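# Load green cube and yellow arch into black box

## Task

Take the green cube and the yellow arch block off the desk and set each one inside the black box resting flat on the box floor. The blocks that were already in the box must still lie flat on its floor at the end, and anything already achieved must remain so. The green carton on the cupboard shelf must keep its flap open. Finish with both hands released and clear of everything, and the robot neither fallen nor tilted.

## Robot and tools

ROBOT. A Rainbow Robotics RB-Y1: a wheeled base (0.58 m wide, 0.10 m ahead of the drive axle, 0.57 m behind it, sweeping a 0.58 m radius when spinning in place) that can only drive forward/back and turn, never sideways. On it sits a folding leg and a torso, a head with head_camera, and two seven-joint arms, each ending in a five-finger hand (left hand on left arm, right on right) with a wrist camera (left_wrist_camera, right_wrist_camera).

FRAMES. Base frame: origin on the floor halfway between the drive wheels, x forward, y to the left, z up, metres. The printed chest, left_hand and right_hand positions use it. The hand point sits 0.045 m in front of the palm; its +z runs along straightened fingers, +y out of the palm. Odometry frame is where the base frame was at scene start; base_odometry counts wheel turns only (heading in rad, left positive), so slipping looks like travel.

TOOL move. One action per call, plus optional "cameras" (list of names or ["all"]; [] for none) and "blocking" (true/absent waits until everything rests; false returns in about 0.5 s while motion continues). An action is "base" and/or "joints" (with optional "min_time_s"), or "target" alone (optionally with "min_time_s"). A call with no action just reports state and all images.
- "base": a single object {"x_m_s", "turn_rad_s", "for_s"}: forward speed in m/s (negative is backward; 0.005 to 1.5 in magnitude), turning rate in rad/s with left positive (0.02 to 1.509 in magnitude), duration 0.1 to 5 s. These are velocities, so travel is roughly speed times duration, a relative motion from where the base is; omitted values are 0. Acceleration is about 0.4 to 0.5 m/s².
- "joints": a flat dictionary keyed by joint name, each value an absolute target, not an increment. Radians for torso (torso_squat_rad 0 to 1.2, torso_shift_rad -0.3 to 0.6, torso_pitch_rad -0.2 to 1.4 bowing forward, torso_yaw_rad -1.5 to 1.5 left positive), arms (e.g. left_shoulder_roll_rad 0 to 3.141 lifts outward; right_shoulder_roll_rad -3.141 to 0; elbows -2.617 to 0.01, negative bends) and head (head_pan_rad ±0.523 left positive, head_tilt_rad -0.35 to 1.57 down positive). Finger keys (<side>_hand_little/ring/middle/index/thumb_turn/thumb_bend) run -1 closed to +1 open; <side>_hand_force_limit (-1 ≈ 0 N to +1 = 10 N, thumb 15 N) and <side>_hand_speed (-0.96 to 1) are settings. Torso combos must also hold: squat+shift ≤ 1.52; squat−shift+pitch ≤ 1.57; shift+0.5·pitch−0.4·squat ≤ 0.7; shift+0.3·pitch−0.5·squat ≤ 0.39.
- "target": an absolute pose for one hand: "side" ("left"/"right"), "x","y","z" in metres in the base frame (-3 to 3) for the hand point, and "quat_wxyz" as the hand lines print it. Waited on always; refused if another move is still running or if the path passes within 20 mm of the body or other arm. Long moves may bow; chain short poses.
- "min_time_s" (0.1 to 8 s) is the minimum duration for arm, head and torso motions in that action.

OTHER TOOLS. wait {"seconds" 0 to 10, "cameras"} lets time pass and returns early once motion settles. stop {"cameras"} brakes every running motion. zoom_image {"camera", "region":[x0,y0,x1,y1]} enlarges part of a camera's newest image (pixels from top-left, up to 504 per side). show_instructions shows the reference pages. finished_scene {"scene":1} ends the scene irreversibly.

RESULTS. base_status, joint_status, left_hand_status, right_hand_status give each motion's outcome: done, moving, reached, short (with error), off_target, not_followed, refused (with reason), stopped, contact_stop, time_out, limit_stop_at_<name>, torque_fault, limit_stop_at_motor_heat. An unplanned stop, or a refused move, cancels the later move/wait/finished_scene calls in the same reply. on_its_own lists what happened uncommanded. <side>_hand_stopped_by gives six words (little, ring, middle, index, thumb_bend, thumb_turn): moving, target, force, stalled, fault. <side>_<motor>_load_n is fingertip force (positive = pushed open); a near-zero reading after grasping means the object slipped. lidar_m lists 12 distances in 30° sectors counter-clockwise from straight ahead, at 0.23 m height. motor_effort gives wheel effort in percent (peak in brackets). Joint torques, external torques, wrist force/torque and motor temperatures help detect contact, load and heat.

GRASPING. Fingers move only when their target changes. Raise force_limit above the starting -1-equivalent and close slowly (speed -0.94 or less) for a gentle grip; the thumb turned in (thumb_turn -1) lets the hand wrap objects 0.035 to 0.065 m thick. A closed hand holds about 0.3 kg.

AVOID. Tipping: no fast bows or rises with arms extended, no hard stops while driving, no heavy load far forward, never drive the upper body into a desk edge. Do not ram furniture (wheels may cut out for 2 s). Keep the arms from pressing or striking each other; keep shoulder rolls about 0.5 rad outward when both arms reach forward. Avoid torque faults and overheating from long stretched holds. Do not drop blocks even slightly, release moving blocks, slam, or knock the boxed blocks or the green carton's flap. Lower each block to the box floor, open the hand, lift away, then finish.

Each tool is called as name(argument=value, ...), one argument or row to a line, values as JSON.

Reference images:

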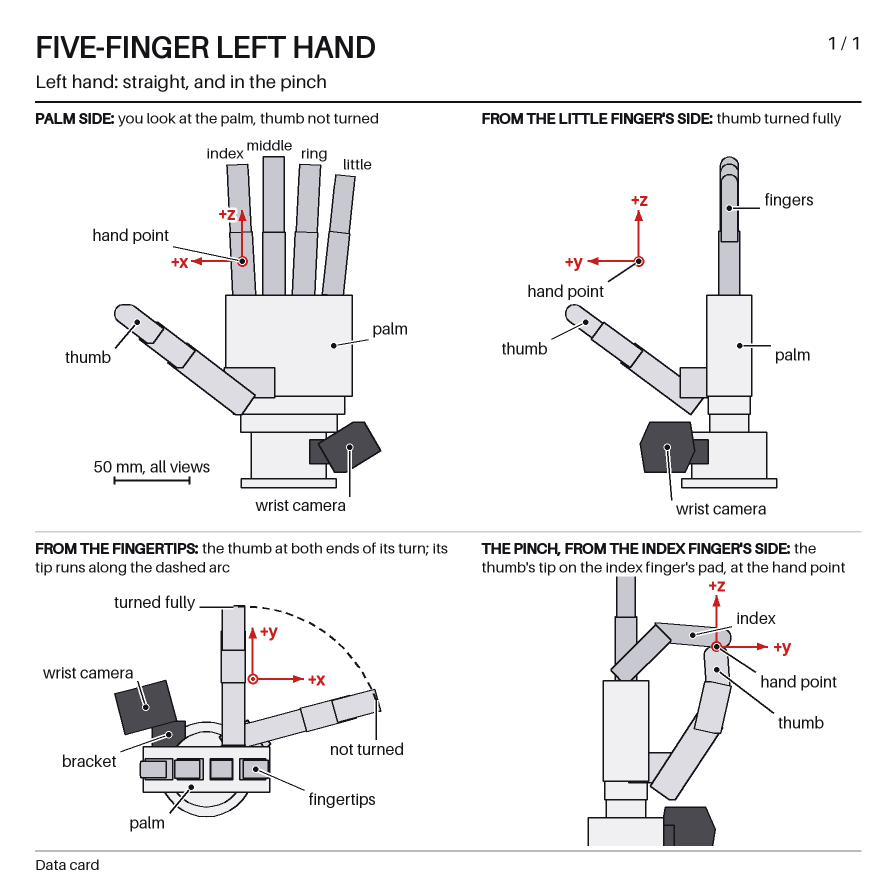

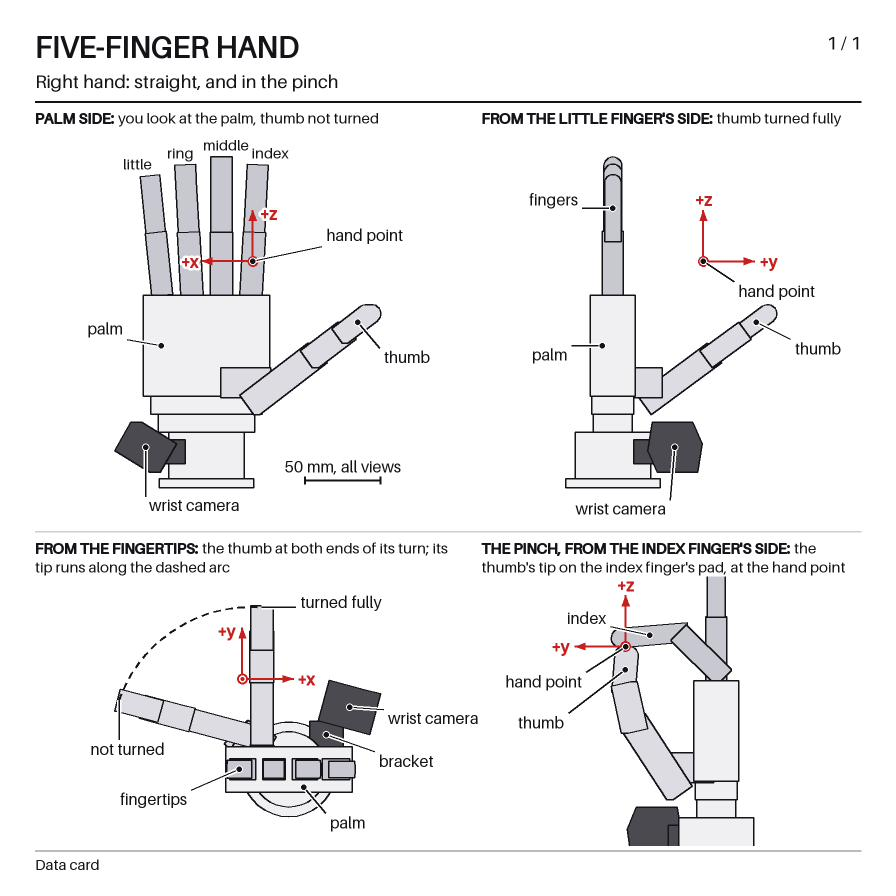

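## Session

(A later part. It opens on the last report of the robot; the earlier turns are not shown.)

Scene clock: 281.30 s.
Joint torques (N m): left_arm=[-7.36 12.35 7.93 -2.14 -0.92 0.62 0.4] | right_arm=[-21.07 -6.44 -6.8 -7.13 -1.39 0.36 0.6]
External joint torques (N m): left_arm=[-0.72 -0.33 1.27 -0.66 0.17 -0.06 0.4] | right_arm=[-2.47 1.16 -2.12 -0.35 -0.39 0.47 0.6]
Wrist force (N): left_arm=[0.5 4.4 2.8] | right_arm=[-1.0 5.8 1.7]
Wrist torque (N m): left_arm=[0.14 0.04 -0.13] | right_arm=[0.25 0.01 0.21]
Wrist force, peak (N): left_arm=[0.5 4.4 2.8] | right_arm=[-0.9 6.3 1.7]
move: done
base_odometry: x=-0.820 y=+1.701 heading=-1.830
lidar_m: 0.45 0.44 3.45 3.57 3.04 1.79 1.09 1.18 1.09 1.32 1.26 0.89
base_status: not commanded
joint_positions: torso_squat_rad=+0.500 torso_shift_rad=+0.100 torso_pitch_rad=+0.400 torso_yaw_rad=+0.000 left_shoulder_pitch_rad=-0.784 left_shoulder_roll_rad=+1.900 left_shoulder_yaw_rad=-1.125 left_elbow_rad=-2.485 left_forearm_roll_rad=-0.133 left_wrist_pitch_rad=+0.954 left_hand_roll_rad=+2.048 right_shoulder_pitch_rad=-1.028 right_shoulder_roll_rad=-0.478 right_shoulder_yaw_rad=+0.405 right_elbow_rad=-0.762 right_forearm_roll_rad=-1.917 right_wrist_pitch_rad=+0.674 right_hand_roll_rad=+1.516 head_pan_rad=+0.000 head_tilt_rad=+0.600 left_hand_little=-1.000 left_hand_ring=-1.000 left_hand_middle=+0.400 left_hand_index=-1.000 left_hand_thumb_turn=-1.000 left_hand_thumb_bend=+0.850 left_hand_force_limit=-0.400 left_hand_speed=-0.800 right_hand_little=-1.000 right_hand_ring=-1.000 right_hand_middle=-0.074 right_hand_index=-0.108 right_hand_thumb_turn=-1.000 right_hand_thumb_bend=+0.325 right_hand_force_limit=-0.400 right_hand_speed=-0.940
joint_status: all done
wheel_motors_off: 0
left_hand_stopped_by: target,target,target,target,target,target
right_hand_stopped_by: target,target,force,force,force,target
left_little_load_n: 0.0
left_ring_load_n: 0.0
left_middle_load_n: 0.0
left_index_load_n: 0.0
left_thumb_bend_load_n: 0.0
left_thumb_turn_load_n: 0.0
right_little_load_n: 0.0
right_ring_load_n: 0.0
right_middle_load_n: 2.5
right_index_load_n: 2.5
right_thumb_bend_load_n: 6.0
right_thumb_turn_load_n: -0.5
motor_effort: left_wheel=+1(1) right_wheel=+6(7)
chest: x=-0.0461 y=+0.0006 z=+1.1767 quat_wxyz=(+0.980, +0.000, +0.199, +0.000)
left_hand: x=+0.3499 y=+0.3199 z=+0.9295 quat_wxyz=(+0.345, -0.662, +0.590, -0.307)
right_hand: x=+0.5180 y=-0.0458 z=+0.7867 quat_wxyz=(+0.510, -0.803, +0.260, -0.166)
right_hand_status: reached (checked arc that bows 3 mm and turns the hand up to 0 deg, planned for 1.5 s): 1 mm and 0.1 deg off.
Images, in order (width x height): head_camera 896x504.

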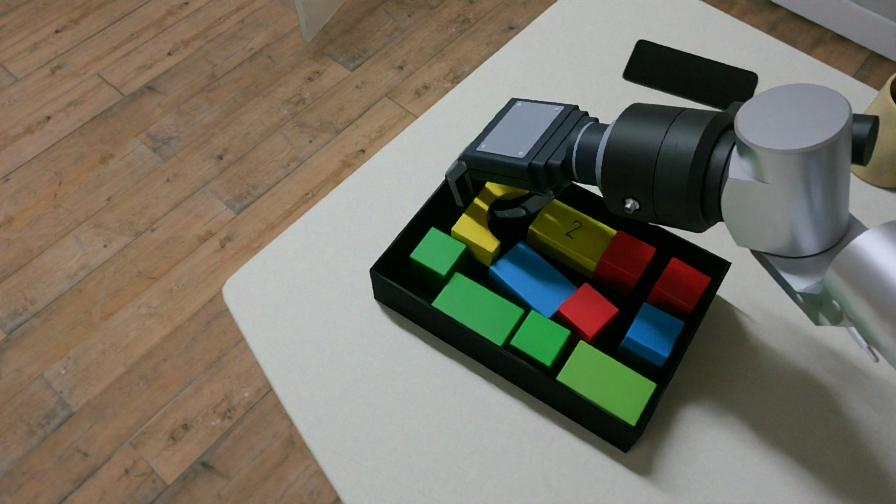

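move(
  target={"side":"right","x":0.5185,"y":-0.0458,"z":0.777,"quat_wxyz":[0.51116,-0.80235,0.26001,-0.16565]},
  min_time_s=1.5,
  cameras=["head_camera"],
)

zoom_image(
  camera="head_camera",
  region=[400, 160, 580, 310],
)

Scene clock: 284.67 s.
Joint torques (N m): left_arm=[-7.47 12.29 7.79 -2.07 -0.99 0.59 0.43] | right_arm=[-20.83 -6.46 -5.85 -7.08 -1.38 0.54 0.49]
External joint torques (N m): left_arm=[-0.83 -0.38 1.13 -0.59 0.11 -0.1 0.43] | right_arm=[-2.1 0.97 -1.7 -0.32 -0.34 0.51 0.48]
Wrist force (N): left_arm=[0.3 4.1 2.8] | right_arm=[-1.0 5.4 1.7]
Wrist torque (N m): left_arm=[0.11 0.07 -0.13] | right_arm=[0.17 -0.01 0.18]
Wrist force, peak (N): left_arm=[0.5 4.3 2.9] | right_arm=[-1.0 6.2 2.1]
move: done
base_odometry: x=-0.820 y=+1.701 heading=-1.830
lidar_m: 0.45 0.44 3.45 3.58 3.04 1.80 1.09 1.17 1.09 1.31 1.26 0.89
base_status: not commanded
joint_positions: torso_squat_rad=+0.500 torso_shift_rad=+0.100 torso_pitch_rad=+0.400 torso_yaw_rad=+0.000 left_shoulder_pitch_rad=-0.784 left_shoulder_roll_rad=+1.900 left_shoulder_yaw_rad=-1.125 left_elbow_rad=-2.485 left_forearm_roll_rad=-0.133 left_wrist_pitch_rad=+0.954 left_hand_roll_rad=+2.048 right_shoulder_pitch_rad=-1.049 right_shoulder_roll_rad=-0.445 right_shoulder_yaw_rad=+0.377 right_elbow_rad=-0.673 right_forearm_roll_rad=-1.945 right_wrist_pitch_rad=+0.697 right_hand_roll_rad=+1.600 head_pan_rad=+0.000 head_tilt_rad=+0.600 left_hand_little=-1.000 left_hand_ring=-1.000 left_hand_middle=+0.400 left_hand_index=-1.000 left_hand_thumb_turn=-1.000 left_hand_thumb_bend=+0.850 left_hand_force_limit=-0.400 left_hand_speed=-0.800 right_hand_little=-1.000 right_hand_ring=-1.000 right_hand_middle=-0.074 right_hand_index=-0.108 right_hand_thumb_turn=-1.000 right_hand_thumb_bend=+0.325 right_hand_force_limit=-0.400 right_hand_speed=-0.940
joint_status: all done
wheel_motors_off: 0
left_hand_stopped_by: target,target,target,target,target,target
right_hand_stopped_by: target,target,force,force,force,target
left_little_load_n: 0.0
left_ring_load_n: 0.5
left_middle_load_n: 0.0
left_index_load_n: 0.0
left_thumb_bend_load_n: 0.0
left_thumb_turn_load_n: 0.0
right_little_load_n: 0.0
right_ring_load_n: 0.0
right_middle_load_n: 3.0
right_index_load_n: 2.5
right_thumb_bend_load_n: 5.5
right_thumb_turn_load_n: -0.5
motor_effort: left_wheel=+1(1) right_wheel=+5(7)
chest: x=-0.0461 y=+0.0006 z=+1.1767 quat_wxyz=(+0.980, +0.000, +0.199, +0.000)
left_hand: x=+0.3499 y=+0.3199 z=+0.9295 quat_wxyz=(+0.345, -0.662, +0.590, -0.307)
right_hand: x=+0.5180 y=-0.0458 z=+0.7767 quat_wxyz=(+0.511, -0.803, +0.260, -0.166)
right_hand_status: reached (checked arc that bows 3 mm and turns the hand up to 0 deg, planned for 1.5 s): 1 mm and 0.1 deg off.
Images, in order (width x height): head_camera 896x504.

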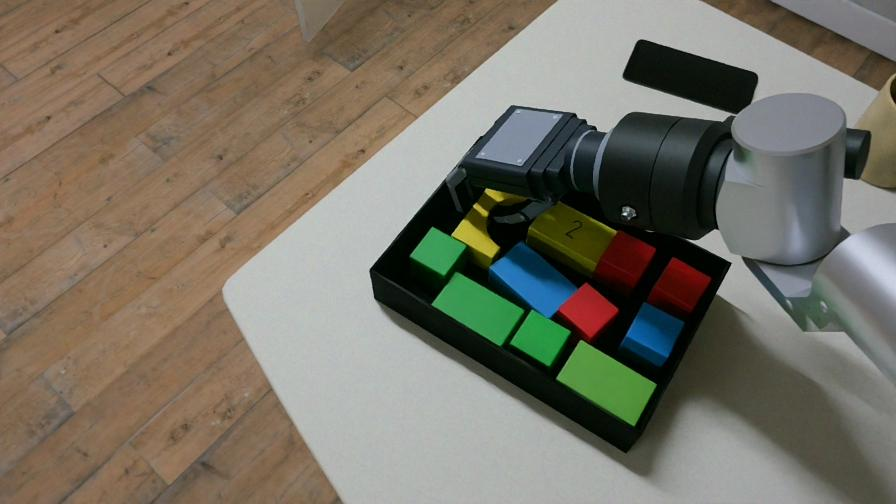

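Scaled by 2.800.

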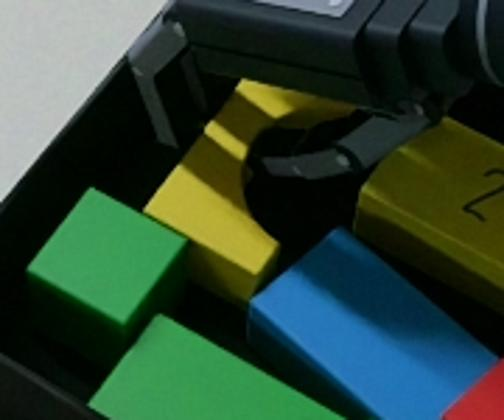

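move(
  target={"side":"right","x":0.5185,"y":-0.0458,"z":0.7705,"quat_wxyz":[0.51116,-0.80235,0.26001,-0.16565]},
  min_time_s=1.5,
  cameras=["head_camera"],
)

zoom_image(
  camera="head_camera",
  region=[400, 160, 580, 310],
)

Scene clock: 286.73 s.
Joint torques (N m): left_arm=[-7.51 12.43 7.63 -2.09 -0.91 0.65 0.43] | right_arm=[-21.54 -6.57 -6.2 -6.98 -1.21 0.48 0.36]
External joint torques (N m): left_arm=[-0.88 -0.24 0.98 -0.61 0.19 -0.04 0.44] | right_arm=[-2.76 0.73 -2.35 -0.25 -0.16 0.37 0.36]
Wrist force (N): left_arm=[0.5 4.0 2.9] | right_arm=[-1.2 5.1 1.7]
Wrist torque (N m): left_arm=[0.09 0.04 -0.12] | right_arm=[0.12 0.08 0.17]
Wrist force, peak (N): left_arm=[0.5 4.4 2.9] | right_arm=[-0.4 6.3 2.0]
move: done
base_odometry: x=-0.820 y=+1.701 heading=-1.830
lidar_m: 0.45 0.44 3.45 3.58 3.05 1.79 1.08 1.18 1.09 1.31 1.25 0.88
base_status: not commanded
joint_positions: torso_squat_rad=+0.500 torso_shift_rad=+0.100 torso_pitch_rad=+0.400 torso_yaw_rad=+0.000 left_shoulder_pitch_rad=-0.784 left_shoulder_roll_rad=+1.900 left_shoulder_yaw_rad=-1.125 left_elbow_rad=-2.485 left_forearm_roll_rad=-0.133 left_wrist_pitch_rad=+0.954 left_hand_roll_rad=+2.048 right_shoulder_pitch_rad=-1.061 right_shoulder_roll_rad=-0.426 right_shoulder_yaw_rad=+0.362 right_elbow_rad=-0.622 right_forearm_roll_rad=-1.958 right_wrist_pitch_rad=+0.706 right_hand_roll_rad=+1.647 head_pan_rad=+0.000 head_tilt_rad=+0.600 left_hand_little=-1.000 left_hand_ring=-1.000 left_hand_middle=+0.400 left_hand_index=-1.000 left_hand_thumb_turn=-1.000 left_hand_thumb_bend=+0.850 left_hand_force_limit=-0.400 left_hand_speed=-0.800 right_hand_little=-1.000 right_hand_ring=-1.000 right_hand_middle=-0.074 right_hand_index=-0.108 right_hand_thumb_turn=-1.000 right_hand_thumb_bend=+0.325 right_hand_force_limit=-0.400 right_hand_speed=-0.940
joint_status: all done
wheel_motors_off: 0
left_hand_stopped_by: target,target,target,target,target,target
right_hand_stopped_by: target,target,force,force,force,target
left_little_load_n: 0.0
left_ring_load_n: 0.0
left_middle_load_n: 0.0
left_index_load_n: 0.0
left_thumb_bend_load_n: 0.0
left_thumb_turn_load_n: 0.0
right_little_load_n: 0.0
right_ring_load_n: 0.0
right_middle_load_n: 3.0
right_index_load_n: 2.5
right_thumb_bend_load_n: 6.0
right_thumb_turn_load_n: -0.5
motor_effort: left_wheel=+1(1) right_wheel=+6(7)
chest: x=-0.0461 y=+0.0006 z=+1.1767 quat_wxyz=(+0.980, +0.000, +0.199, +0.000)
left_hand: x=+0.3499 y=+0.3199 z=+0.9295 quat_wxyz=(+0.345, -0.662, +0.590, -0.307)
right_hand: x=+0.5176 y=-0.0457 z=+0.7702 quat_wxyz=(+0.510, -0.803, +0.261, -0.167)
right_hand_status: reached (checked arc that bows 2 mm and turns the hand up to 0 deg, planned for 1.5 s): 1 mm and 0.2 deg off.
Images, in order (width x height): head_camera 896x504.

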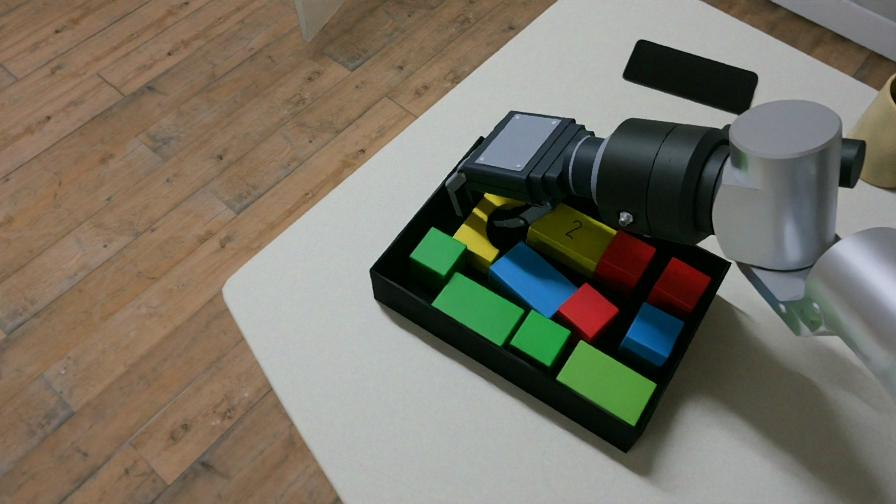

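Scaled by 2.800.

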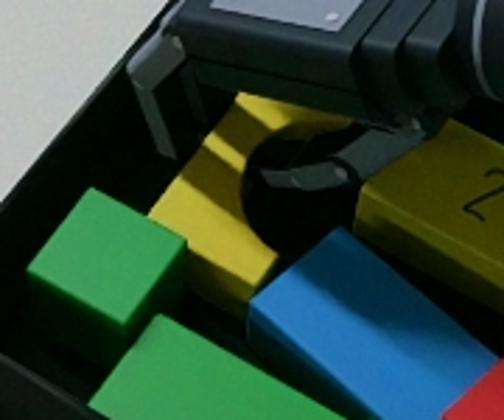

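move(
  target={"side":"right","x":0.5185,"y":-0.0458,"z":0.7688,"quat_wxyz":[0.51116,-0.80235,0.26001,-0.16565]},
  min_time_s=1,
  cameras=[],
)

move(
  target={"side":"right","x":0.5185,"y":-0.0458,"z":0.7675,"quat_wxyz":[0.51116,-0.80235,0.26001,-0.16565]},
  min_time_s=1,
  cameras=["head_camera"],
)

zoom_image(
  camera="head_camera",
  region=[400, 160, 580, 310],
)

Scene clock: 288.37 s.
Joint torques (N m): left_arm=[-7.48 12.52 7.78 -1.98 -0.94 0.69 0.4] | right_arm=[-21.06 -5.99 -5.44 -7.23 -1.29 0.68 0.53]
External joint torques (N m): left_arm=[-0.84 -0.16 1.13 -0.5 0.16 0 0.41] | right_arm=[-2.19 1.29 -1.77 -0.53 -0.22 0.51 0.53]
Wrist force (N): left_arm=[0.3 4.2 2.9] | right_arm=[-0.9 5.5 1.6]
Wrist torque (N m): left_arm=[0.13 0.06 -0.12] | right_arm=[0.21 -0.01 0.17]
Wrist force, peak (N): left_arm=[0.4 4.3 2.9] | right_arm=[-1.0 6.0 2.0]
move: done
base_odometry: x=-0.820 y=+1.701 heading=-1.830
lidar_m: 0.45 0.44 3.45 3.58 3.04 1.79 1.09 1.18 1.09 1.31 1.26 0.89
base_status: not commanded
joint_positions: torso_squat_rad=+0.500 torso_shift_rad=+0.100 torso_pitch_rad=+0.400 torso_yaw_rad=+0.000 left_shoulder_pitch_rad=-0.784 left_shoulder_roll_rad=+1.900 left_shoulder_yaw_rad=-1.125 left_elbow_rad=-2.485 left_forearm_roll_rad=-0.133 left_wrist_pitch_rad=+0.954 left_hand_roll_rad=+2.048 right_shoulder_pitch_rad=-1.073 right_shoulder_roll_rad=-0.417 right_shoulder_yaw_rad=+0.351 right_elbow_rad=-0.587 right_forearm_roll_rad=-1.968 right_wrist_pitch_rad=+0.718 right_hand_roll_rad=+1.676 head_pan_rad=+0.000 head_tilt_rad=+0.600 left_hand_little=-1.000 left_hand_ring=-1.000 left_hand_middle=+0.400 left_hand_index=-1.000 left_hand_thumb_turn=-1.000 left_hand_thumb_bend=+0.850 left_hand_force_limit=-0.400 left_hand_speed=-0.800 right_hand_little=-1.000 right_hand_ring=-1.000 right_hand_middle=-0.074 right_hand_index=-0.108 right_hand_thumb_turn=-1.000 right_hand_thumb_bend=+0.325 right_hand_force_limit=-0.400 right_hand_speed=-0.940
joint_status: all done
wheel_motors_off: 0
left_hand_stopped_by: target,target,target,target,target,target
right_hand_stopped_by: target,target,force,force,force,target
left_little_load_n: 0.0
left_ring_load_n: 0.0
left_middle_load_n: 0.0
left_index_load_n: 0.0
left_thumb_bend_load_n: 0.0
left_thumb_turn_load_n: 0.0
right_little_load_n: 0.0
right_ring_load_n: 0.0
right_middle_load_n: 2.5
right_index_load_n: 3.0
right_thumb_bend_load_n: 5.5
right_thumb_turn_load_n: -0.5
motor_effort: left_wheel=+1(1) right_wheel=+6(7)
chest: x=-0.0461 y=+0.0006 z=+1.1767 quat_wxyz=(+0.980, +0.000, +0.199, +0.000)
left_hand: x=+0.3499 y=+0.3199 z=+0.9295 quat_wxyz=(+0.345, -0.662, +0.590, -0.307)
right_hand: x=+0.5180 y=-0.0458 z=+0.7685 quat_wxyz=(+0.510, -0.803, +0.260, -0.166)
right_hand_status: reached (checked arc that bows 1 mm and turns the hand up to 0 deg, planned for 1.0 s): 1 mm and 0.1 deg off.

Scene clock: 289.70 s.
Joint torques (N m): left_arm=[-7.56 12.51 8.06 -2.02 -0.89 0.67 0.35] | right_arm=[-21.12 -6.25 -5.64 -6.57 -1.25 0.71 0.43]
External joint torques (N m): left_arm=[-0.92 -0.16 1.41 -0.54 0.2 -0.02 0.35] | right_arm=[-2.19 1.01 -2.1 0.12 -0.17 0.52 0.43]
Wrist force (N): left_arm=[0.4 4.0 2.9] | right_arm=[-1.1 5.1 1.7]
Wrist torque (N m): left_arm=[0.09 0.07 -0.13] | right_arm=[0.16 0.04 0.17]
Wrist force, peak (N): left_arm=[0.5 4.2 2.9] | right_arm=[-1.1 5.9 1.3]
move: done
base_odometry: x=-0.820 y=+1.701 heading=-1.830
lidar_m: 0.44 0.44 3.45 3.58 3.04 1.79 1.09 1.18 1.09 1.31 1.26 0.89
base_status: not commanded
joint_positions: torso_squat_rad=+0.500 torso_shift_rad=+0.100 torso_pitch_rad=+0.400 torso_yaw_rad=+0.000 left_shoulder_pitch_rad=-0.784 left_shoulder_roll_rad=+1.900 left_shoulder_yaw_rad=-1.125 left_elbow_rad=-2.485 left_forearm_roll_rad=-0.133 left_wrist_pitch_rad=+0.954 left_hand_roll_rad=+2.048 right_shoulder_pitch_rad=-1.081 right_shoulder_roll_rad=-0.411 right_shoulder_yaw_rad=+0.344 right_elbow_rad=-0.563 right_forearm_roll_rad=-1.975 right_wrist_pitch_rad=+0.726 right_hand_roll_rad=+1.694 head_pan_rad=+0.000 head_tilt_rad=+0.600 left_hand_little=-1.000 left_hand_ring=-1.000 left_hand_middle=+0.400 left_hand_index=-1.000 left_hand_thumb_turn=-1.000 left_hand_thumb_bend=+0.850 left_hand_force_limit=-0.400 left_hand_speed=-0.800 right_hand_little=-1.000 right_hand_ring=-1.000 right_hand_middle=-0.074 right_hand_index=-0.108 right_hand_thumb_turn=-1.000 right_hand_thumb_bend=+0.325 right_hand_force_limit=-0.400 right_hand_speed=-0.940
joint_status: all done
wheel_motors_off: 0
left_hand_stopped_by: target,target,target,target,target,target
right_hand_stopped_by: target,target,force,force,force,target
left_little_load_n: 0.0
left_ring_load_n: 0.0
left_middle_load_n: 0.0
left_index_load_n: 0.0
left_thumb_bend_load_n: 0.0
left_thumb_turn_load_n: 0.0
right_little_load_n: 0.0
right_ring_load_n: 0.0
right_middle_load_n: 3.0
right_index_load_n: 3.0
right_thumb_bend_load_n: 5.0
right_thumb_turn_load_n: -0.5
motor_effort: left_wheel=+1(1) right_wheel=+6(7)
chest: x=-0.0461 y=+0.0006 z=+1.1767 quat_wxyz=(+0.980, +0.000, +0.199, +0.000)
left_hand: x=+0.3499 y=+0.3199 z=+0.9295 quat_wxyz=(+0.345, -0.662, +0.590, -0.307)
right_hand: x=+0.5181 y=-0.0459 z=+0.7672 quat_wxyz=(+0.511, -0.803, +0.260, -0.166)
right_hand_status: reached (checked arc that bows 1 mm and turns the hand up to 0 deg, planned for 1.0 s): 0 mm and 0.1 deg off.
Images, in order (width x height): head_camera 896x504.

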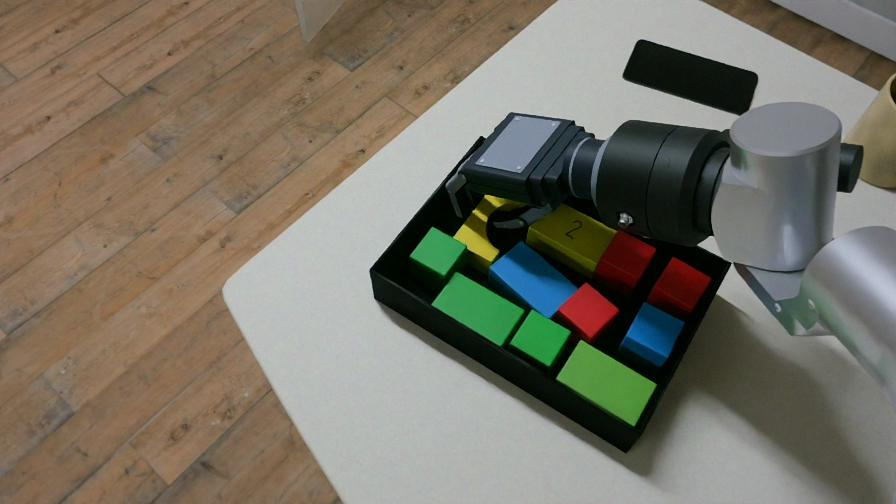

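Scaled by 2.800.

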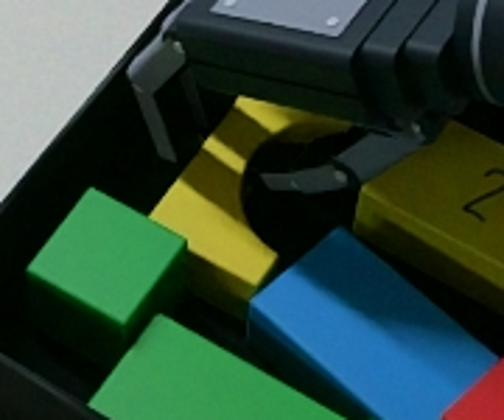

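move(
  target={"side":"right","x":0.5185,"y":-0.0458,"z":0.766,"quat_wxyz":[0.51116,-0.80235,0.26001,-0.16565]},
  min_time_s=1,
  cameras=["head_camera"],
)

zoom_image(
  camera="head_camera",
  region=[400, 160, 580, 310],
)

Scene clock: 291.33 s.
Joint torques (N m): left_arm=[-7.4 12.31 7.74 -2.18 -1.01 0.69 0.41] | right_arm=[-19.13 -6.85 -5.11 -5.64 -0.88 0.33 0.63]
External joint torques (N m): left_arm=[-0.76 -0.36 1.09 -0.71 0.08 0 0.42] | right_arm=[-0.15 0.39 -1.68 1.03 0.2 0.11 0.62]
Wrist force (N): left_arm=[0.3 4.2 2.7] | right_arm=[-1.5 2.6 0.3]
Wrist torque (N m): left_arm=[0.13 0.07 -0.12] | right_arm=[0.22 0.02 0.16]
Wrist force, peak (N): left_arm=[0.6 4.2 3.0] | right_arm=[-0.7 5.8 1.6]
move: done
base_odometry: x=-0.820 y=+1.701 heading=-1.830
lidar_m: 0.44 0.44 3.45 3.57 3.05 1.79 1.09 1.18 1.09 1.32 1.25 0.89
base_status: not commanded
joint_positions: torso_squat_rad=+0.500 torso_shift_rad=+0.100 torso_pitch_rad=+0.400 torso_yaw_rad=+0.000 left_shoulder_pitch_rad=-0.784 left_shoulder_roll_rad=+1.900 left_shoulder_yaw_rad=-1.125 left_elbow_rad=-2.485 left_forearm_roll_rad=-0.133 left_wrist_pitch_rad=+0.954 left_hand_roll_rad=+2.048 right_shoulder_pitch_rad=-1.088 right_shoulder_roll_rad=-0.404 right_shoulder_yaw_rad=+0.338 right_elbow_rad=-0.542 right_forearm_roll_rad=-1.981 right_wrist_pitch_rad=+0.731 right_hand_roll_rad=+1.712 head_pan_rad=+0.000 head_tilt_rad=+0.600 left_hand_little=-1.000 left_hand_ring=-1.000 left_hand_middle=+0.400 left_hand_index=-1.000 left_hand_thumb_turn=-1.000 left_hand_thumb_bend=+0.850 left_hand_force_limit=-0.400 left_hand_speed=-0.800 right_hand_little=-1.000 right_hand_ring=-1.000 right_hand_middle=-0.074 right_hand_index=-0.108 right_hand_thumb_turn=-1.000 right_hand_thumb_bend=+0.325 right_hand_force_limit=-0.400 right_hand_speed=-0.940
joint_status: all done
wheel_motors_off: 0
left_hand_stopped_by: target,target,target,target,target,target
right_hand_stopped_by: target,target,force,force,force,target
left_little_load_n: 0.0
left_ring_load_n: 0.0
left_middle_load_n: -0.5
left_index_load_n: 0.0
left_thumb_bend_load_n: 0.0
left_thumb_turn_load_n: 0.0
right_little_load_n: 0.5
right_ring_load_n: 0.0
right_middle_load_n: 3.0
right_index_load_n: 3.0
right_thumb_bend_load_n: 4.5
right_thumb_turn_load_n: 0.5
motor_effort: left_wheel=+1(1) right_wheel=+5(7)
chest: x=-0.0461 y=+0.0006 z=+1.1767 quat_wxyz=(+0.980, +0.000, +0.199, +0.000)
left_hand: x=+0.3499 y=+0.3199 z=+0.9295 quat_wxyz=(+0.345, -0.662, +0.590, -0.307)
right_hand: x=+0.5183 y=-0.0457 z=+0.7661 quat_wxyz=(+0.511, -0.802, +0.260, -0.166)
right_hand_status: reached (checked arc that bows 1 mm and turns the hand up to 0 deg, planned for 1.0 s): 0 mm and 0.0 deg off.
Images, in order (width x height): head_camera 896x504.

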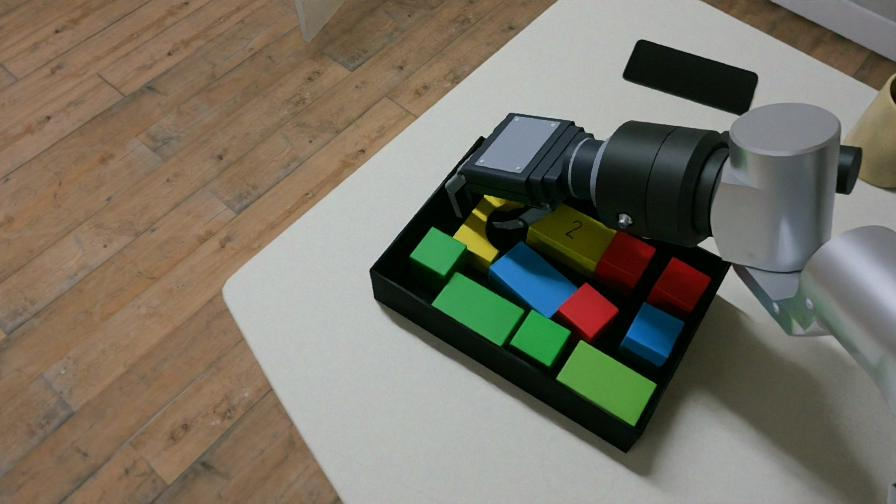

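Scaled by 2.800.

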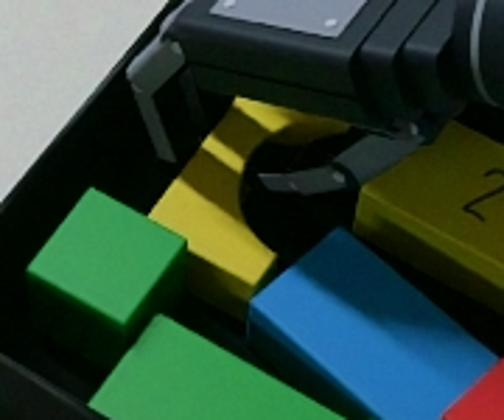

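move(
  joints={"right_hand_speed":-0.93,"right_hand_index":0.0,"right_hand_middle":0.03,"right_hand_thumb_bend":0.42},
  cameras=["head_camera"],
)

zoom_image(
  camera="head_camera",
  region=[400, 160, 580, 310],
)

Scene clock: 293.17 s.
Joint torques (N m): left_arm=[-7.82 12.55 7.79 -2.24 -0.88 0.63 0.42] | right_arm=[-19.14 -6.83 -4.96 -6.55 -0.87 0.31 0.55]
External joint torques (N m): left_arm=[-1.18 -0.13 1.14 -0.76 0.22 -0.06 0.43] | right_arm=[-0.17 0.41 -1.53 0.12 0.22 0.09 0.54]
Wrist force (N): left_arm=[0.3 4.1 2.8] | right_arm=[-0.9 5.0 1.1]
Wrist torque (N m): left_arm=[0.11 0.08 -0.13] | right_arm=[0.21 0.01 0.16]
Wrist force, peak (N): left_arm=[0.4 4.3 2.9] | right_arm=[-0.8 5.8 1.4]
move: done
base_odometry: x=-0.820 y=+1.701 heading=-1.830
lidar_m: 0.45 0.44 3.45 3.58 3.04 1.79 1.09 1.17 1.09 1.31 1.25 0.89
base_status: not commanded
joint_positions: torso_squat_rad=+0.500 torso_shift_rad=+0.100 torso_pitch_rad=+0.400 torso_yaw_rad=+0.000 left_shoulder_pitch_rad=-0.784 left_shoulder_roll_rad=+1.900 left_shoulder_yaw_rad=-1.125 left_elbow_rad=-2.485 left_forearm_roll_rad=-0.133 left_wrist_pitch_rad=+0.954 left_hand_roll_rad=+2.048 right_shoulder_pitch_rad=-1.088 right_shoulder_roll_rad=-0.404 right_shoulder_yaw_rad=+0.338 right_elbow_rad=-0.542 right_forearm_roll_rad=-1.981 right_wrist_pitch_rad=+0.731 right_hand_roll_rad=+1.712 head_pan_rad=+0.000 head_tilt_rad=+0.600 left_hand_little=-1.000 left_hand_ring=-1.000 left_hand_middle=+0.400 left_hand_index=-1.000 left_hand_thumb_turn=-1.000 left_hand_thumb_bend=+0.850 left_hand_force_limit=-0.400 left_hand_speed=-0.800 right_hand_little=-1.000 right_hand_ring=-1.000 right_hand_middle=+0.030 right_hand_index=+0.000 right_hand_thumb_turn=-1.000 right_hand_thumb_bend=+0.420 right_hand_force_limit=-0.400 right_hand_speed=-0.930
joint_status: all done
wheel_motors_off: 0
left_hand_stopped_by: target,target,target,target,target,target
right_hand_stopped_by: target,target,target,target,target,target
left_little_load_n: 0.0
left_ring_load_n: 0.0
left_middle_load_n: 0.0
left_index_load_n: 0.0
left_thumb_bend_load_n: 0.0
left_thumb_turn_load_n: 0.0
right_little_load_n: 0.0
right_ring_load_n: 0.0
right_middle_load_n: 0.0
right_index_load_n: 0.0
right_thumb_bend_load_n: 0.0
right_thumb_turn_load_n: 0.5
motor_effort: left_wheel=+1(1) right_wheel=+7(7)
chest: x=-0.0461 y=+0.0006 z=+1.1767 quat_wxyz=(+0.980, +0.000, +0.199, +0.000)
left_hand: x=+0.3499 y=+0.3199 z=+0.9295 quat_wxyz=(+0.345, -0.662, +0.590, -0.307)
right_hand: x=+0.5183 y=-0.0457 z=+0.7660 quat_wxyz=(+0.511, -0.802, +0.260, -0.166)
Images, in order (width x height): head_camera 896x504.

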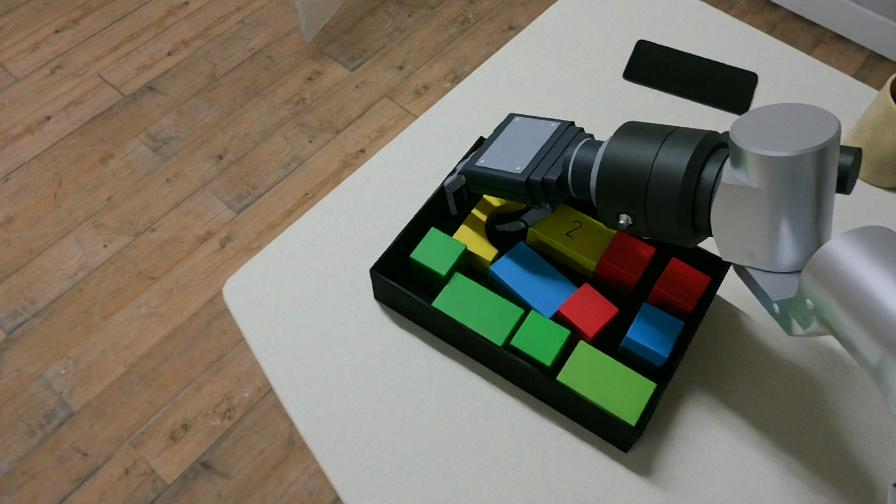

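Scaled by 2.800.

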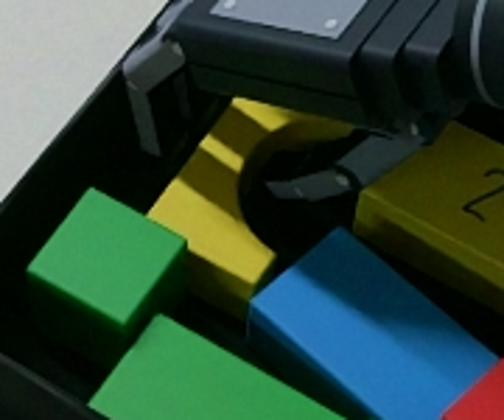

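move(
  target={"side":"right","x":0.518,"y":-0.0458,"z":0.785,"quat_wxyz":[0.51116,-0.80235,0.26001,-0.16565]},
  min_time_s=2,
  cameras=["head_camera"],
)

zoom_image(
  camera="head_camera",
  region=[400, 160, 580, 310],
)

Scene clock: 295.87 s.
Joint torques (N m): left_arm=[-7.6 12.64 7.83 -2.1 -0.88 0.66 0.45] | right_arm=[-18.9 -8.09 -2.63 -8.35 -0.62 0.11 -0.23]
External joint torques (N m): left_arm=[-0.97 -0.04 1.18 -0.62 0.22 -0.02 0.46] | right_arm=[-0.19 -0.52 1.79 -1.57 0.43 0.14 -0.23]
Wrist force (N): left_arm=[0.3 4.1 2.9] | right_arm=[-0.4 5.3 1.7]
Wrist torque (N m): left_arm=[0.11 0.07 -0.13] | right_arm=[0.22 -0.10 0.08]
Wrist force, peak (N): left_arm=[0.3 4.3 3.0] | right_arm=[-1.4 5.5 1.8]
move: done
base_odometry: x=-0.820 y=+1.701 heading=-1.830
lidar_m: 0.45 0.44 3.45 3.58 3.04 1.79 1.09 1.18 1.09 1.31 1.26 0.89
base_status: not commanded
joint_positions: torso_squat_rad=+0.500 torso_shift_rad=+0.100 torso_pitch_rad=+0.400 torso_yaw_rad=+0.000 left_shoulder_pitch_rad=-0.784 left_shoulder_roll_rad=+1.900 left_shoulder_yaw_rad=-1.125 left_elbow_rad=-2.485 left_forearm_roll_rad=-0.133 left_wrist_pitch_rad=+0.954 left_hand_roll_rad=+2.048 right_shoulder_pitch_rad=-1.041 right_shoulder_roll_rad=-0.464 right_shoulder_yaw_rad=+0.385 right_elbow_rad=-0.716 right_forearm_roll_rad=-1.936 right_wrist_pitch_rad=+0.702 right_hand_roll_rad=+1.561 head_pan_rad=+0.000 head_tilt_rad=+0.600 left_hand_little=-1.000 left_hand_ring=-1.000 left_hand_middle=+0.400 left_hand_index=-1.000 left_hand_thumb_turn=-1.000 left_hand_thumb_bend=+0.850 left_hand_force_limit=-0.400 left_hand_speed=-0.800 right_hand_little=-1.000 right_hand_ring=-1.000 right_hand_middle=+0.030 right_hand_index=+0.000 right_hand_thumb_turn=-1.000 right_hand_thumb_bend=+0.420 right_hand_force_limit=-0.400 right_hand_speed=-0.930
joint_status: all done
wheel_motors_off: 0
left_hand_stopped_by: target,target,target,target,target,target
right_hand_stopped_by: target,target,target,target,target,target
left_little_load_n: 0.0
left_ring_load_n: 0.0
left_middle_load_n: 0.0
left_index_load_n: 0.0
left_thumb_bend_load_n: 0.0
left_thumb_turn_load_n: 0.0
right_little_load_n: 0.0
right_ring_load_n: 0.0
right_middle_load_n: 0.0
right_index_load_n: 0.0
right_thumb_bend_load_n: 0.0
right_thumb_turn_load_n: 0.0
motor_effort: left_wheel=+1(1) right_wheel=+7(7)
chest: x=-0.0461 y=+0.0006 z=+1.1767 quat_wxyz=(+0.980, +0.000, +0.199, +0.000)
left_hand: x=+0.3499 y=+0.3199 z=+0.9295 quat_wxyz=(+0.345, -0.662, +0.590, -0.307)
right_hand: x=+0.5176 y=-0.0451 z=+0.7852 quat_wxyz=(+0.515, -0.801, +0.258, -0.162)
right_hand_status: reached (checked arc that bows 6 mm and turns the hand up to 1 deg, planned for 2.0 s): 1 mm and 0.6 deg off.
Images, in order (width x height): head_camera 896x504.

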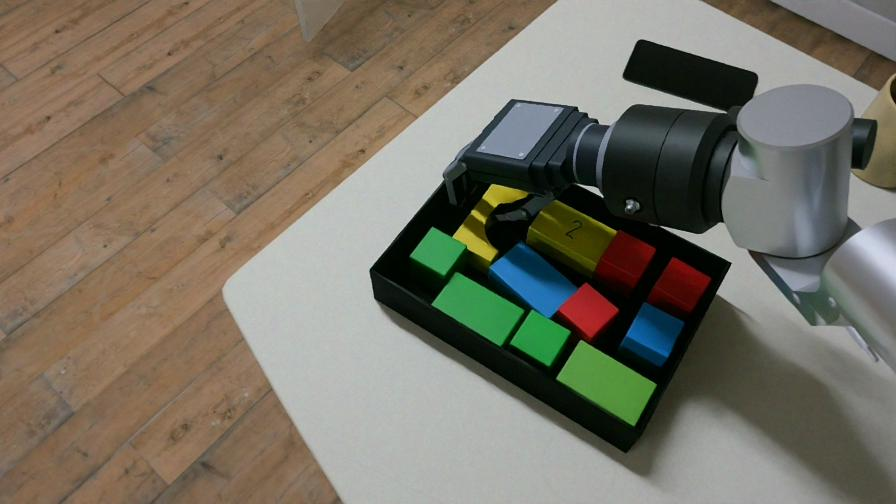

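Scaled by 2.800.

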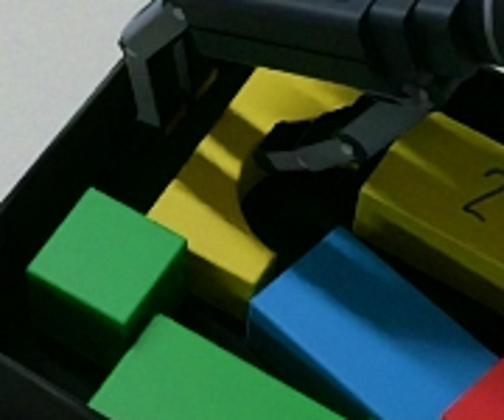

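move(
  target={"side":"right","x":0.518,"y":-0.0458,"z":0.825,"quat_wxyz":[0.51116,-0.80235,0.26001,-0.16565]},
  min_time_s=2,
  cameras=["head_camera"],
)

move(
  target={"side":"right","x":0.51,"y":-0.06,"z":0.9,"quat_wxyz":[0.51116,-0.80235,0.26001,-0.16565]},
  min_time_s=2,
  cameras=[],
)

move(
  target={"side":"right","x":0.45,"y":-0.14,"z":0.92,"quat_wxyz":[0.41595,-0.6529,0.53386,-0.34011]},
  min_time_s=2,
  cameras=["all"],
)

zoom_image(
  camera="head_camera",
  region=[360, 110, 760, 460],
)

Scene clock: 298.90 s.
Joint torques (N m): left_arm=[-7.45 12.55 8.01 -2.16 -0.91 0.66 0.43] | right_arm=[-18.84 -9.56 -4.67 -8.18 -0.5 -0.54 -0.21]
External joint torques (N m): left_arm=[-0.82 -0.12 1.36 -0.68 0.19 -0.02 0.44] | right_arm=[-0.44 -1.29 1.54 -1.55 0.36 0 -0.22]
Wrist force (N): left_arm=[0.5 4.1 3.0] | right_arm=[-0.6 5.0 2.0]
Wrist torque (N m): left_arm=[0.11 0.04 -0.12] | right_arm=[0.15 -0.06 0.07]
Wrist force, peak (N): left_arm=[0.5 4.4 2.9] | right_arm=[-1.0 5.8 1.5]
move: done
base_odometry: x=-0.820 y=+1.701 heading=-1.830
lidar_m: 0.45 0.44 3.45 3.58 3.04 1.79 1.08 1.18 1.09 1.31 1.26 0.88
base_status: not commanded
joint_positions: torso_squat_rad=+0.500 torso_shift_rad=+0.100 torso_pitch_rad=+0.400 torso_yaw_rad=+0.000 left_shoulder_pitch_rad=-0.784 left_shoulder_roll_rad=+1.900 left_shoulder_yaw_rad=-1.125 left_elbow_rad=-2.485 left_forearm_roll_rad=-0.133 left_wrist_pitch_rad=+0.954 left_hand_roll_rad=+2.048 right_shoulder_pitch_rad=-0.999 right_shoulder_roll_rad=-0.584 right_shoulder_yaw_rad=+0.468 right_elbow_rad=-0.995 right_forearm_roll_rad=-1.832 right_wrist_pitch_rad=+0.629 right_hand_roll_rad=+1.269 head_pan_rad=+0.000 head_tilt_rad=+0.600 left_hand_little=-1.000 left_hand_ring=-1.000 left_hand_middle=+0.400 left_hand_index=-1.000 left_hand_thumb_turn=-1.000 left_hand_thumb_bend=+0.850 left_hand_force_limit=-0.400 left_hand_speed=-0.800 right_hand_little=-1.000 right_hand_ring=-1.000 right_hand_middle=+0.030 right_hand_index=+0.000 right_hand_thumb_turn=-1.000 right_hand_thumb_bend=+0.420 right_hand_force_limit=-0.400 right_hand_speed=-0.930
joint_status: all done
wheel_motors_off: 0
left_hand_stopped_by: target,target,target,target,target,target
right_hand_stopped_by: target,target,target,target,target,target
left_little_load_n: 0.0
left_ring_load_n: 0.0
left_middle_load_n: 0.0
left_index_load_n: 0.0
left_thumb_bend_load_n: 0.0
left_thumb_turn_load_n: 0.0
right_little_load_n: 0.0
right_ring_load_n: 0.0
right_middle_load_n: 0.0
right_index_load_n: 0.0
right_thumb_bend_load_n: 0.0
right_thumb_turn_load_n: 0.0
motor_effort: left_wheel=+1(1) right_wheel=+6(7)
chest: x=-0.0461 y=+0.0006 z=+1.1767 quat_wxyz=(+0.980, +0.000, +0.199, +0.000)
left_hand: x=+0.3499 y=+0.3199 z=+0.9295 quat_wxyz=(+0.345, -0.662, +0.590, -0.307)
right_hand: x=+0.5180 y=-0.0455 z=+0.8252 quat_wxyz=(+0.513, -0.802, +0.259, -0.165)
right_hand_status: reached (checked arc that bows 10 mm and turns the hand up to 2 deg, planned for 2.0 s): 0 mm and 0.3 deg off.
Images, in order (width x height): head_camera 896x504.

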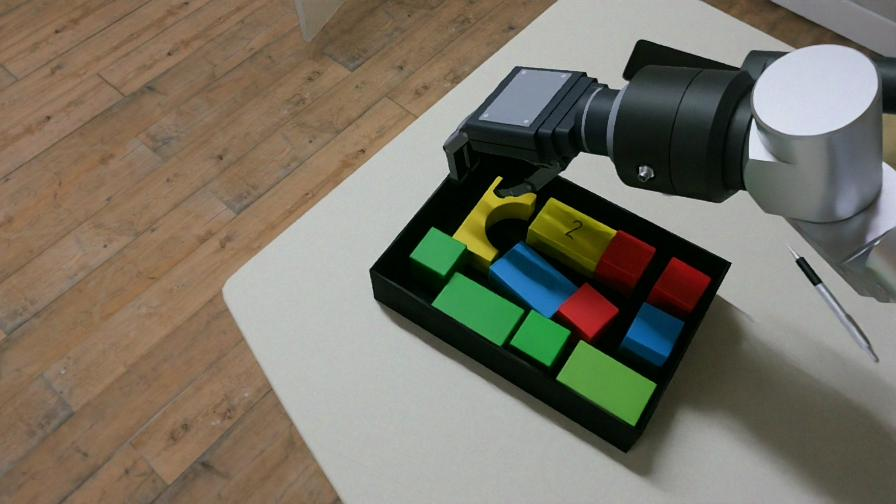

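Scene clock: 301.23 s.
Joint torques (N m): left_arm=[-7.52 12.65 7.62 -2.07 -0.89 0.66 0.41] | right_arm=[-17.62 -10.23 -7.78 -7.23 -0.25 -0.88 -0.15]
External joint torques (N m): left_arm=[-0.88 -0.03 0.97 -0.6 0.21 -0.02 0.42] | right_arm=[0.21 -0.39 0.69 -1.49 0.38 0.23 -0.16]
Wrist force (N): left_arm=[0.6 4.2 2.8] | right_arm=[-0.8 5.3 1.8]
Wrist torque (N m): left_arm=[0.14 0.02 -0.11] | right_arm=[0.21 -0.03 0.06]
Wrist force, peak (N): left_arm=[0.4 4.3 2.9] | right_arm=[-1.1 5.6 1.5]
move: done
base_odometry: x=-0.820 y=+1.701 heading=-1.830
lidar_m: 0.45 0.44 3.45 3.57 3.04 1.79 1.09 1.17 1.09 1.31 1.25 0.90
base_status: not commanded
joint_positions: torso_squat_rad=+0.500 torso_shift_rad=+0.100 torso_pitch_rad=+0.400 torso_yaw_rad=+0.000 left_shoulder_pitch_rad=-0.784 left_shoulder_roll_rad=+1.900 left_shoulder_yaw_rad=-1.125 left_elbow_rad=-2.485 left_forearm_roll_rad=-0.133 left_wrist_pitch_rad=+0.954 left_hand_roll_rad=+2.048 right_shoulder_pitch_rad=-0.986 right_shoulder_roll_rad=-0.794 right_shoulder_yaw_rad=+0.509 right_elbow_rad=-1.326 right_forearm_roll_rad=-1.709 right_wrist_pitch_rad=+0.616 right_hand_roll_rad=+0.891 head_pan_rad=+0.000 head_tilt_rad=+0.600 left_hand_little=-1.000 left_hand_ring=-1.000 left_hand_middle=+0.400 left_hand_index=-1.000 left_hand_thumb_turn=-1.000 left_hand_thumb_bend=+0.850 left_hand_force_limit=-0.400 left_hand_speed=-0.800 right_hand_little=-1.000 right_hand_ring=-1.000 right_hand_middle=+0.030 right_hand_index=+0.000 right_hand_thumb_turn=-1.000 right_hand_thumb_bend=+0.420 right_hand_force_limit=-0.400 right_hand_speed=-0.930
joint_status: all done
wheel_motors_off: 0
left_hand_stopped_by: target,target,target,target,target,target
right_hand_stopped_by: target,target,target,target,target,target
left_little_load_n: 0.0
left_ring_load_n: 0.0
left_middle_load_n: 0.0
left_index_load_n: 0.5
left_thumb_bend_load_n: 0.0
left_thumb_turn_load_n: 0.0
right_little_load_n: 0.0
right_ring_load_n: 0.0
right_middle_load_n: 0.0
right_index_load_n: 0.0
right_thumb_bend_load_n: 0.0
right_thumb_turn_load_n: 0.0
motor_effort: left_wheel=+1(1) right_wheel=+6(7)
chest: x=-0.0461 y=+0.0006 z=+1.1767 quat_wxyz=(+0.980, +0.000, +0.199, +0.000)
left_hand: x=+0.3499 y=+0.3199 z=+0.9295 quat_wxyz=(+0.345, -0.662, +0.590, -0.307)
right_hand: x=+0.5099 y=-0.0596 z=+0.9003 quat_wxyz=(+0.514, -0.801, +0.258, -0.164)
right_hand_status: reached (checked arc that bows 12 mm and turns the hand up to 2 deg, planned for 2.0 s): 1 mm and 0.5 deg off.

Scene clock: 303.57 s.
Joint torques (N m): left_arm=[-7.54 12.61 7.77 -2.01 -0.95 0.64 0.42] | right_arm=[-9.6 -4.09 -5.4 -10.28 0.58 -1.67 0.08]
External joint torques (N m): left_arm=[-0.9 -0.07 1.12 -0.53 0.15 -0.04 0.42] | right_arm=[-0.3 0.47 -1.45 -1.77 -0.03 0.01 0.07]
Wrist force (N): left_arm=[0.5 4.2 3.0] | right_arm=[-1.1 4.8 1.8]
Wrist torque (N m): left_arm=[0.11 0.05 -0.12] | right_arm=[0.12 0.05 0.02]
Wrist force, peak (N): left_arm=[0.5 4.3 2.9] | right_arm=[-0.2 5.5 2.3]
move: done
base_odometry: x=-0.820 y=+1.701 heading=-1.830
lidar_m: 0.45 0.44 3.45 3.58 3.04 1.79 1.08 1.17 1.09 1.32 1.26 0.89
base_status: not commanded
joint_positions: torso_squat_rad=+0.500 torso_shift_rad=+0.100 torso_pitch_rad=+0.400 torso_yaw_rad=+0.000 left_shoulder_pitch_rad=-0.784 left_shoulder_roll_rad=+1.900 left_shoulder_yaw_rad=-1.125 left_elbow_rad=-2.485 left_forearm_roll_rad=-0.132 left_wrist_pitch_rad=+0.954 left_hand_roll_rad=+2.048 right_shoulder_pitch_rad=-0.387 right_shoulder_roll_rad=-0.421 right_shoulder_yaw_rad=+0.125 right_elbow_rad=-2.202 right_forearm_roll_rad=-0.113 right_wrist_pitch_rad=+0.980 right_hand_roll_rad=-0.319 head_pan_rad=+0.000 head_tilt_rad=+0.600 left_hand_little=-1.000 left_hand_ring=-1.000 left_hand_middle=+0.400 left_hand_index=-1.000 left_hand_thumb_turn=-1.000 left_hand_thumb_bend=+0.850 left_hand_force_limit=-0.400 left_hand_speed=-0.800 right_hand_little=-1.000 right_hand_ring=-1.000 right_hand_middle=+0.030 right_hand_index=+0.000 right_hand_thumb_turn=-1.000 right_hand_thumb_bend=+0.420 right_hand_force_limit=-0.400 right_hand_speed=-0.930
joint_status: all done
wheel_motors_off: 0
left_hand_stopped_by: target,target,target,target,target,target
right_hand_stopped_by: target,target,target,target,target,target
left_little_load_n: 0.0
left_ring_load_n: 0.0
left_middle_load_n: 0.0
left_index_load_n: 0.0
left_thumb_bend_load_n: 0.0
left_thumb_turn_load_n: 0.0
right_little_load_n: 0.0
right_ring_load_n: 0.0
right_middle_load_n: 0.0
right_index_load_n: 0.0
right_thumb_bend_load_n: 0.0
right_thumb_turn_load_n: 0.0
motor_effort: left_wheel=+1(1) right_wheel=+6(7)
chest: x=-0.0461 y=+0.0006 z=+1.1767 quat_wxyz=(+0.980, +0.000, +0.199, +0.000)
left_hand: x=+0.3499 y=+0.3198 z=+0.9295 quat_wxyz=(+0.345, -0.662, +0.590, -0.307)
right_hand: x=+0.4499 y=-0.1399 z=+0.9198 quat_wxyz=(+0.416, -0.653, +0.534, -0.340)
right_hand_status: reached (checked arc that bows 87 mm and turns the hand up to 43 deg, planned for 2.0 s): 0 mm and 0.0 deg off.
pictures: head_camera, left_wrist_camera, right_wrist_camera
Images, in order (width x height): head_camera 896x504, left_wrist_camera 504x504, right_wrist_camera 504x504.

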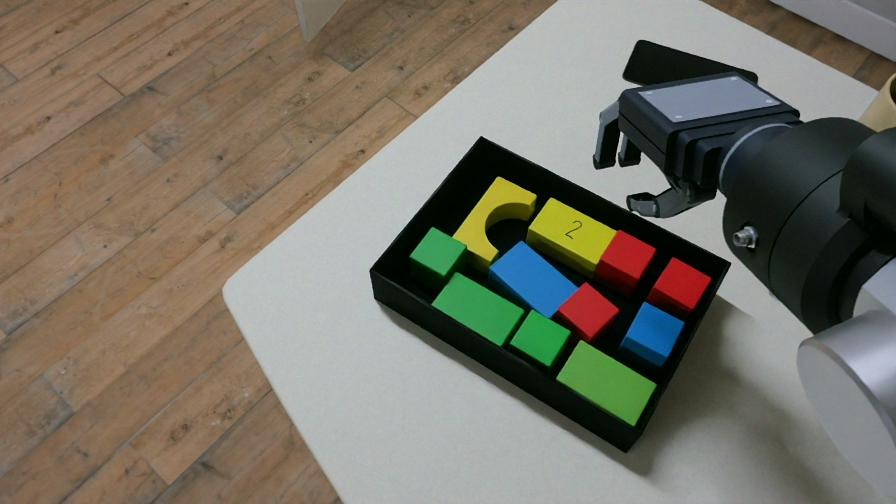

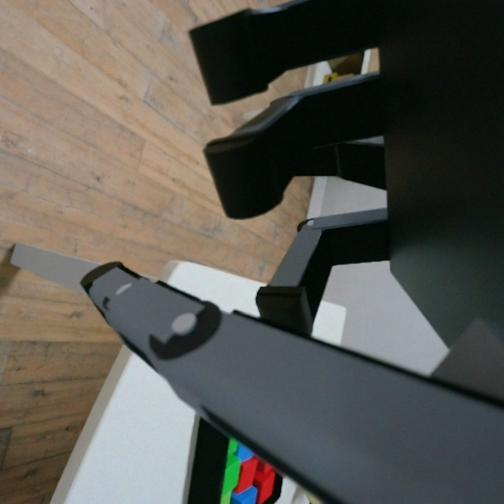

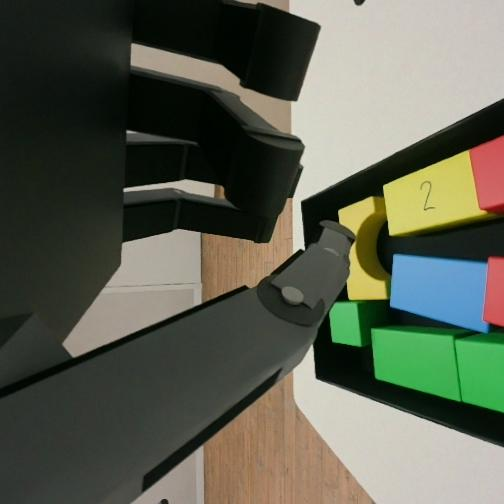

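Scaled by 1.260.

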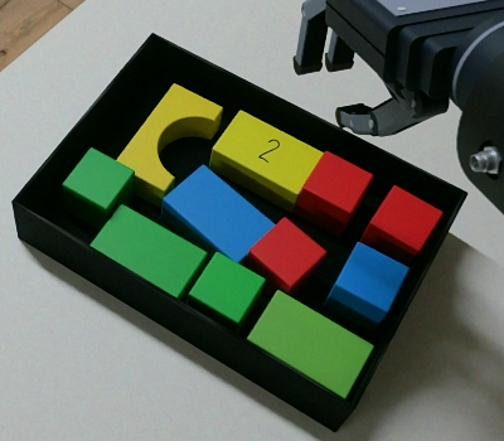

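zoom_image(
  camera="head_camera",
  region=[400, 150, 620, 330],
)

zoom_image(
  camera="head_camera",
  region=[520, 190, 740, 440],
)

Scaled by 2.291.

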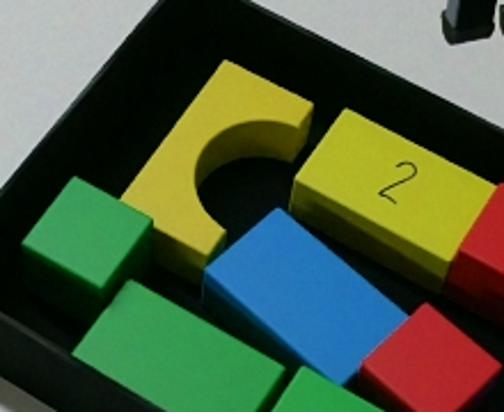

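Scaled by 2.016.

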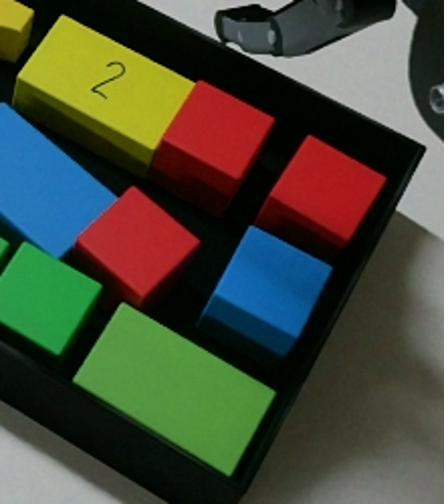

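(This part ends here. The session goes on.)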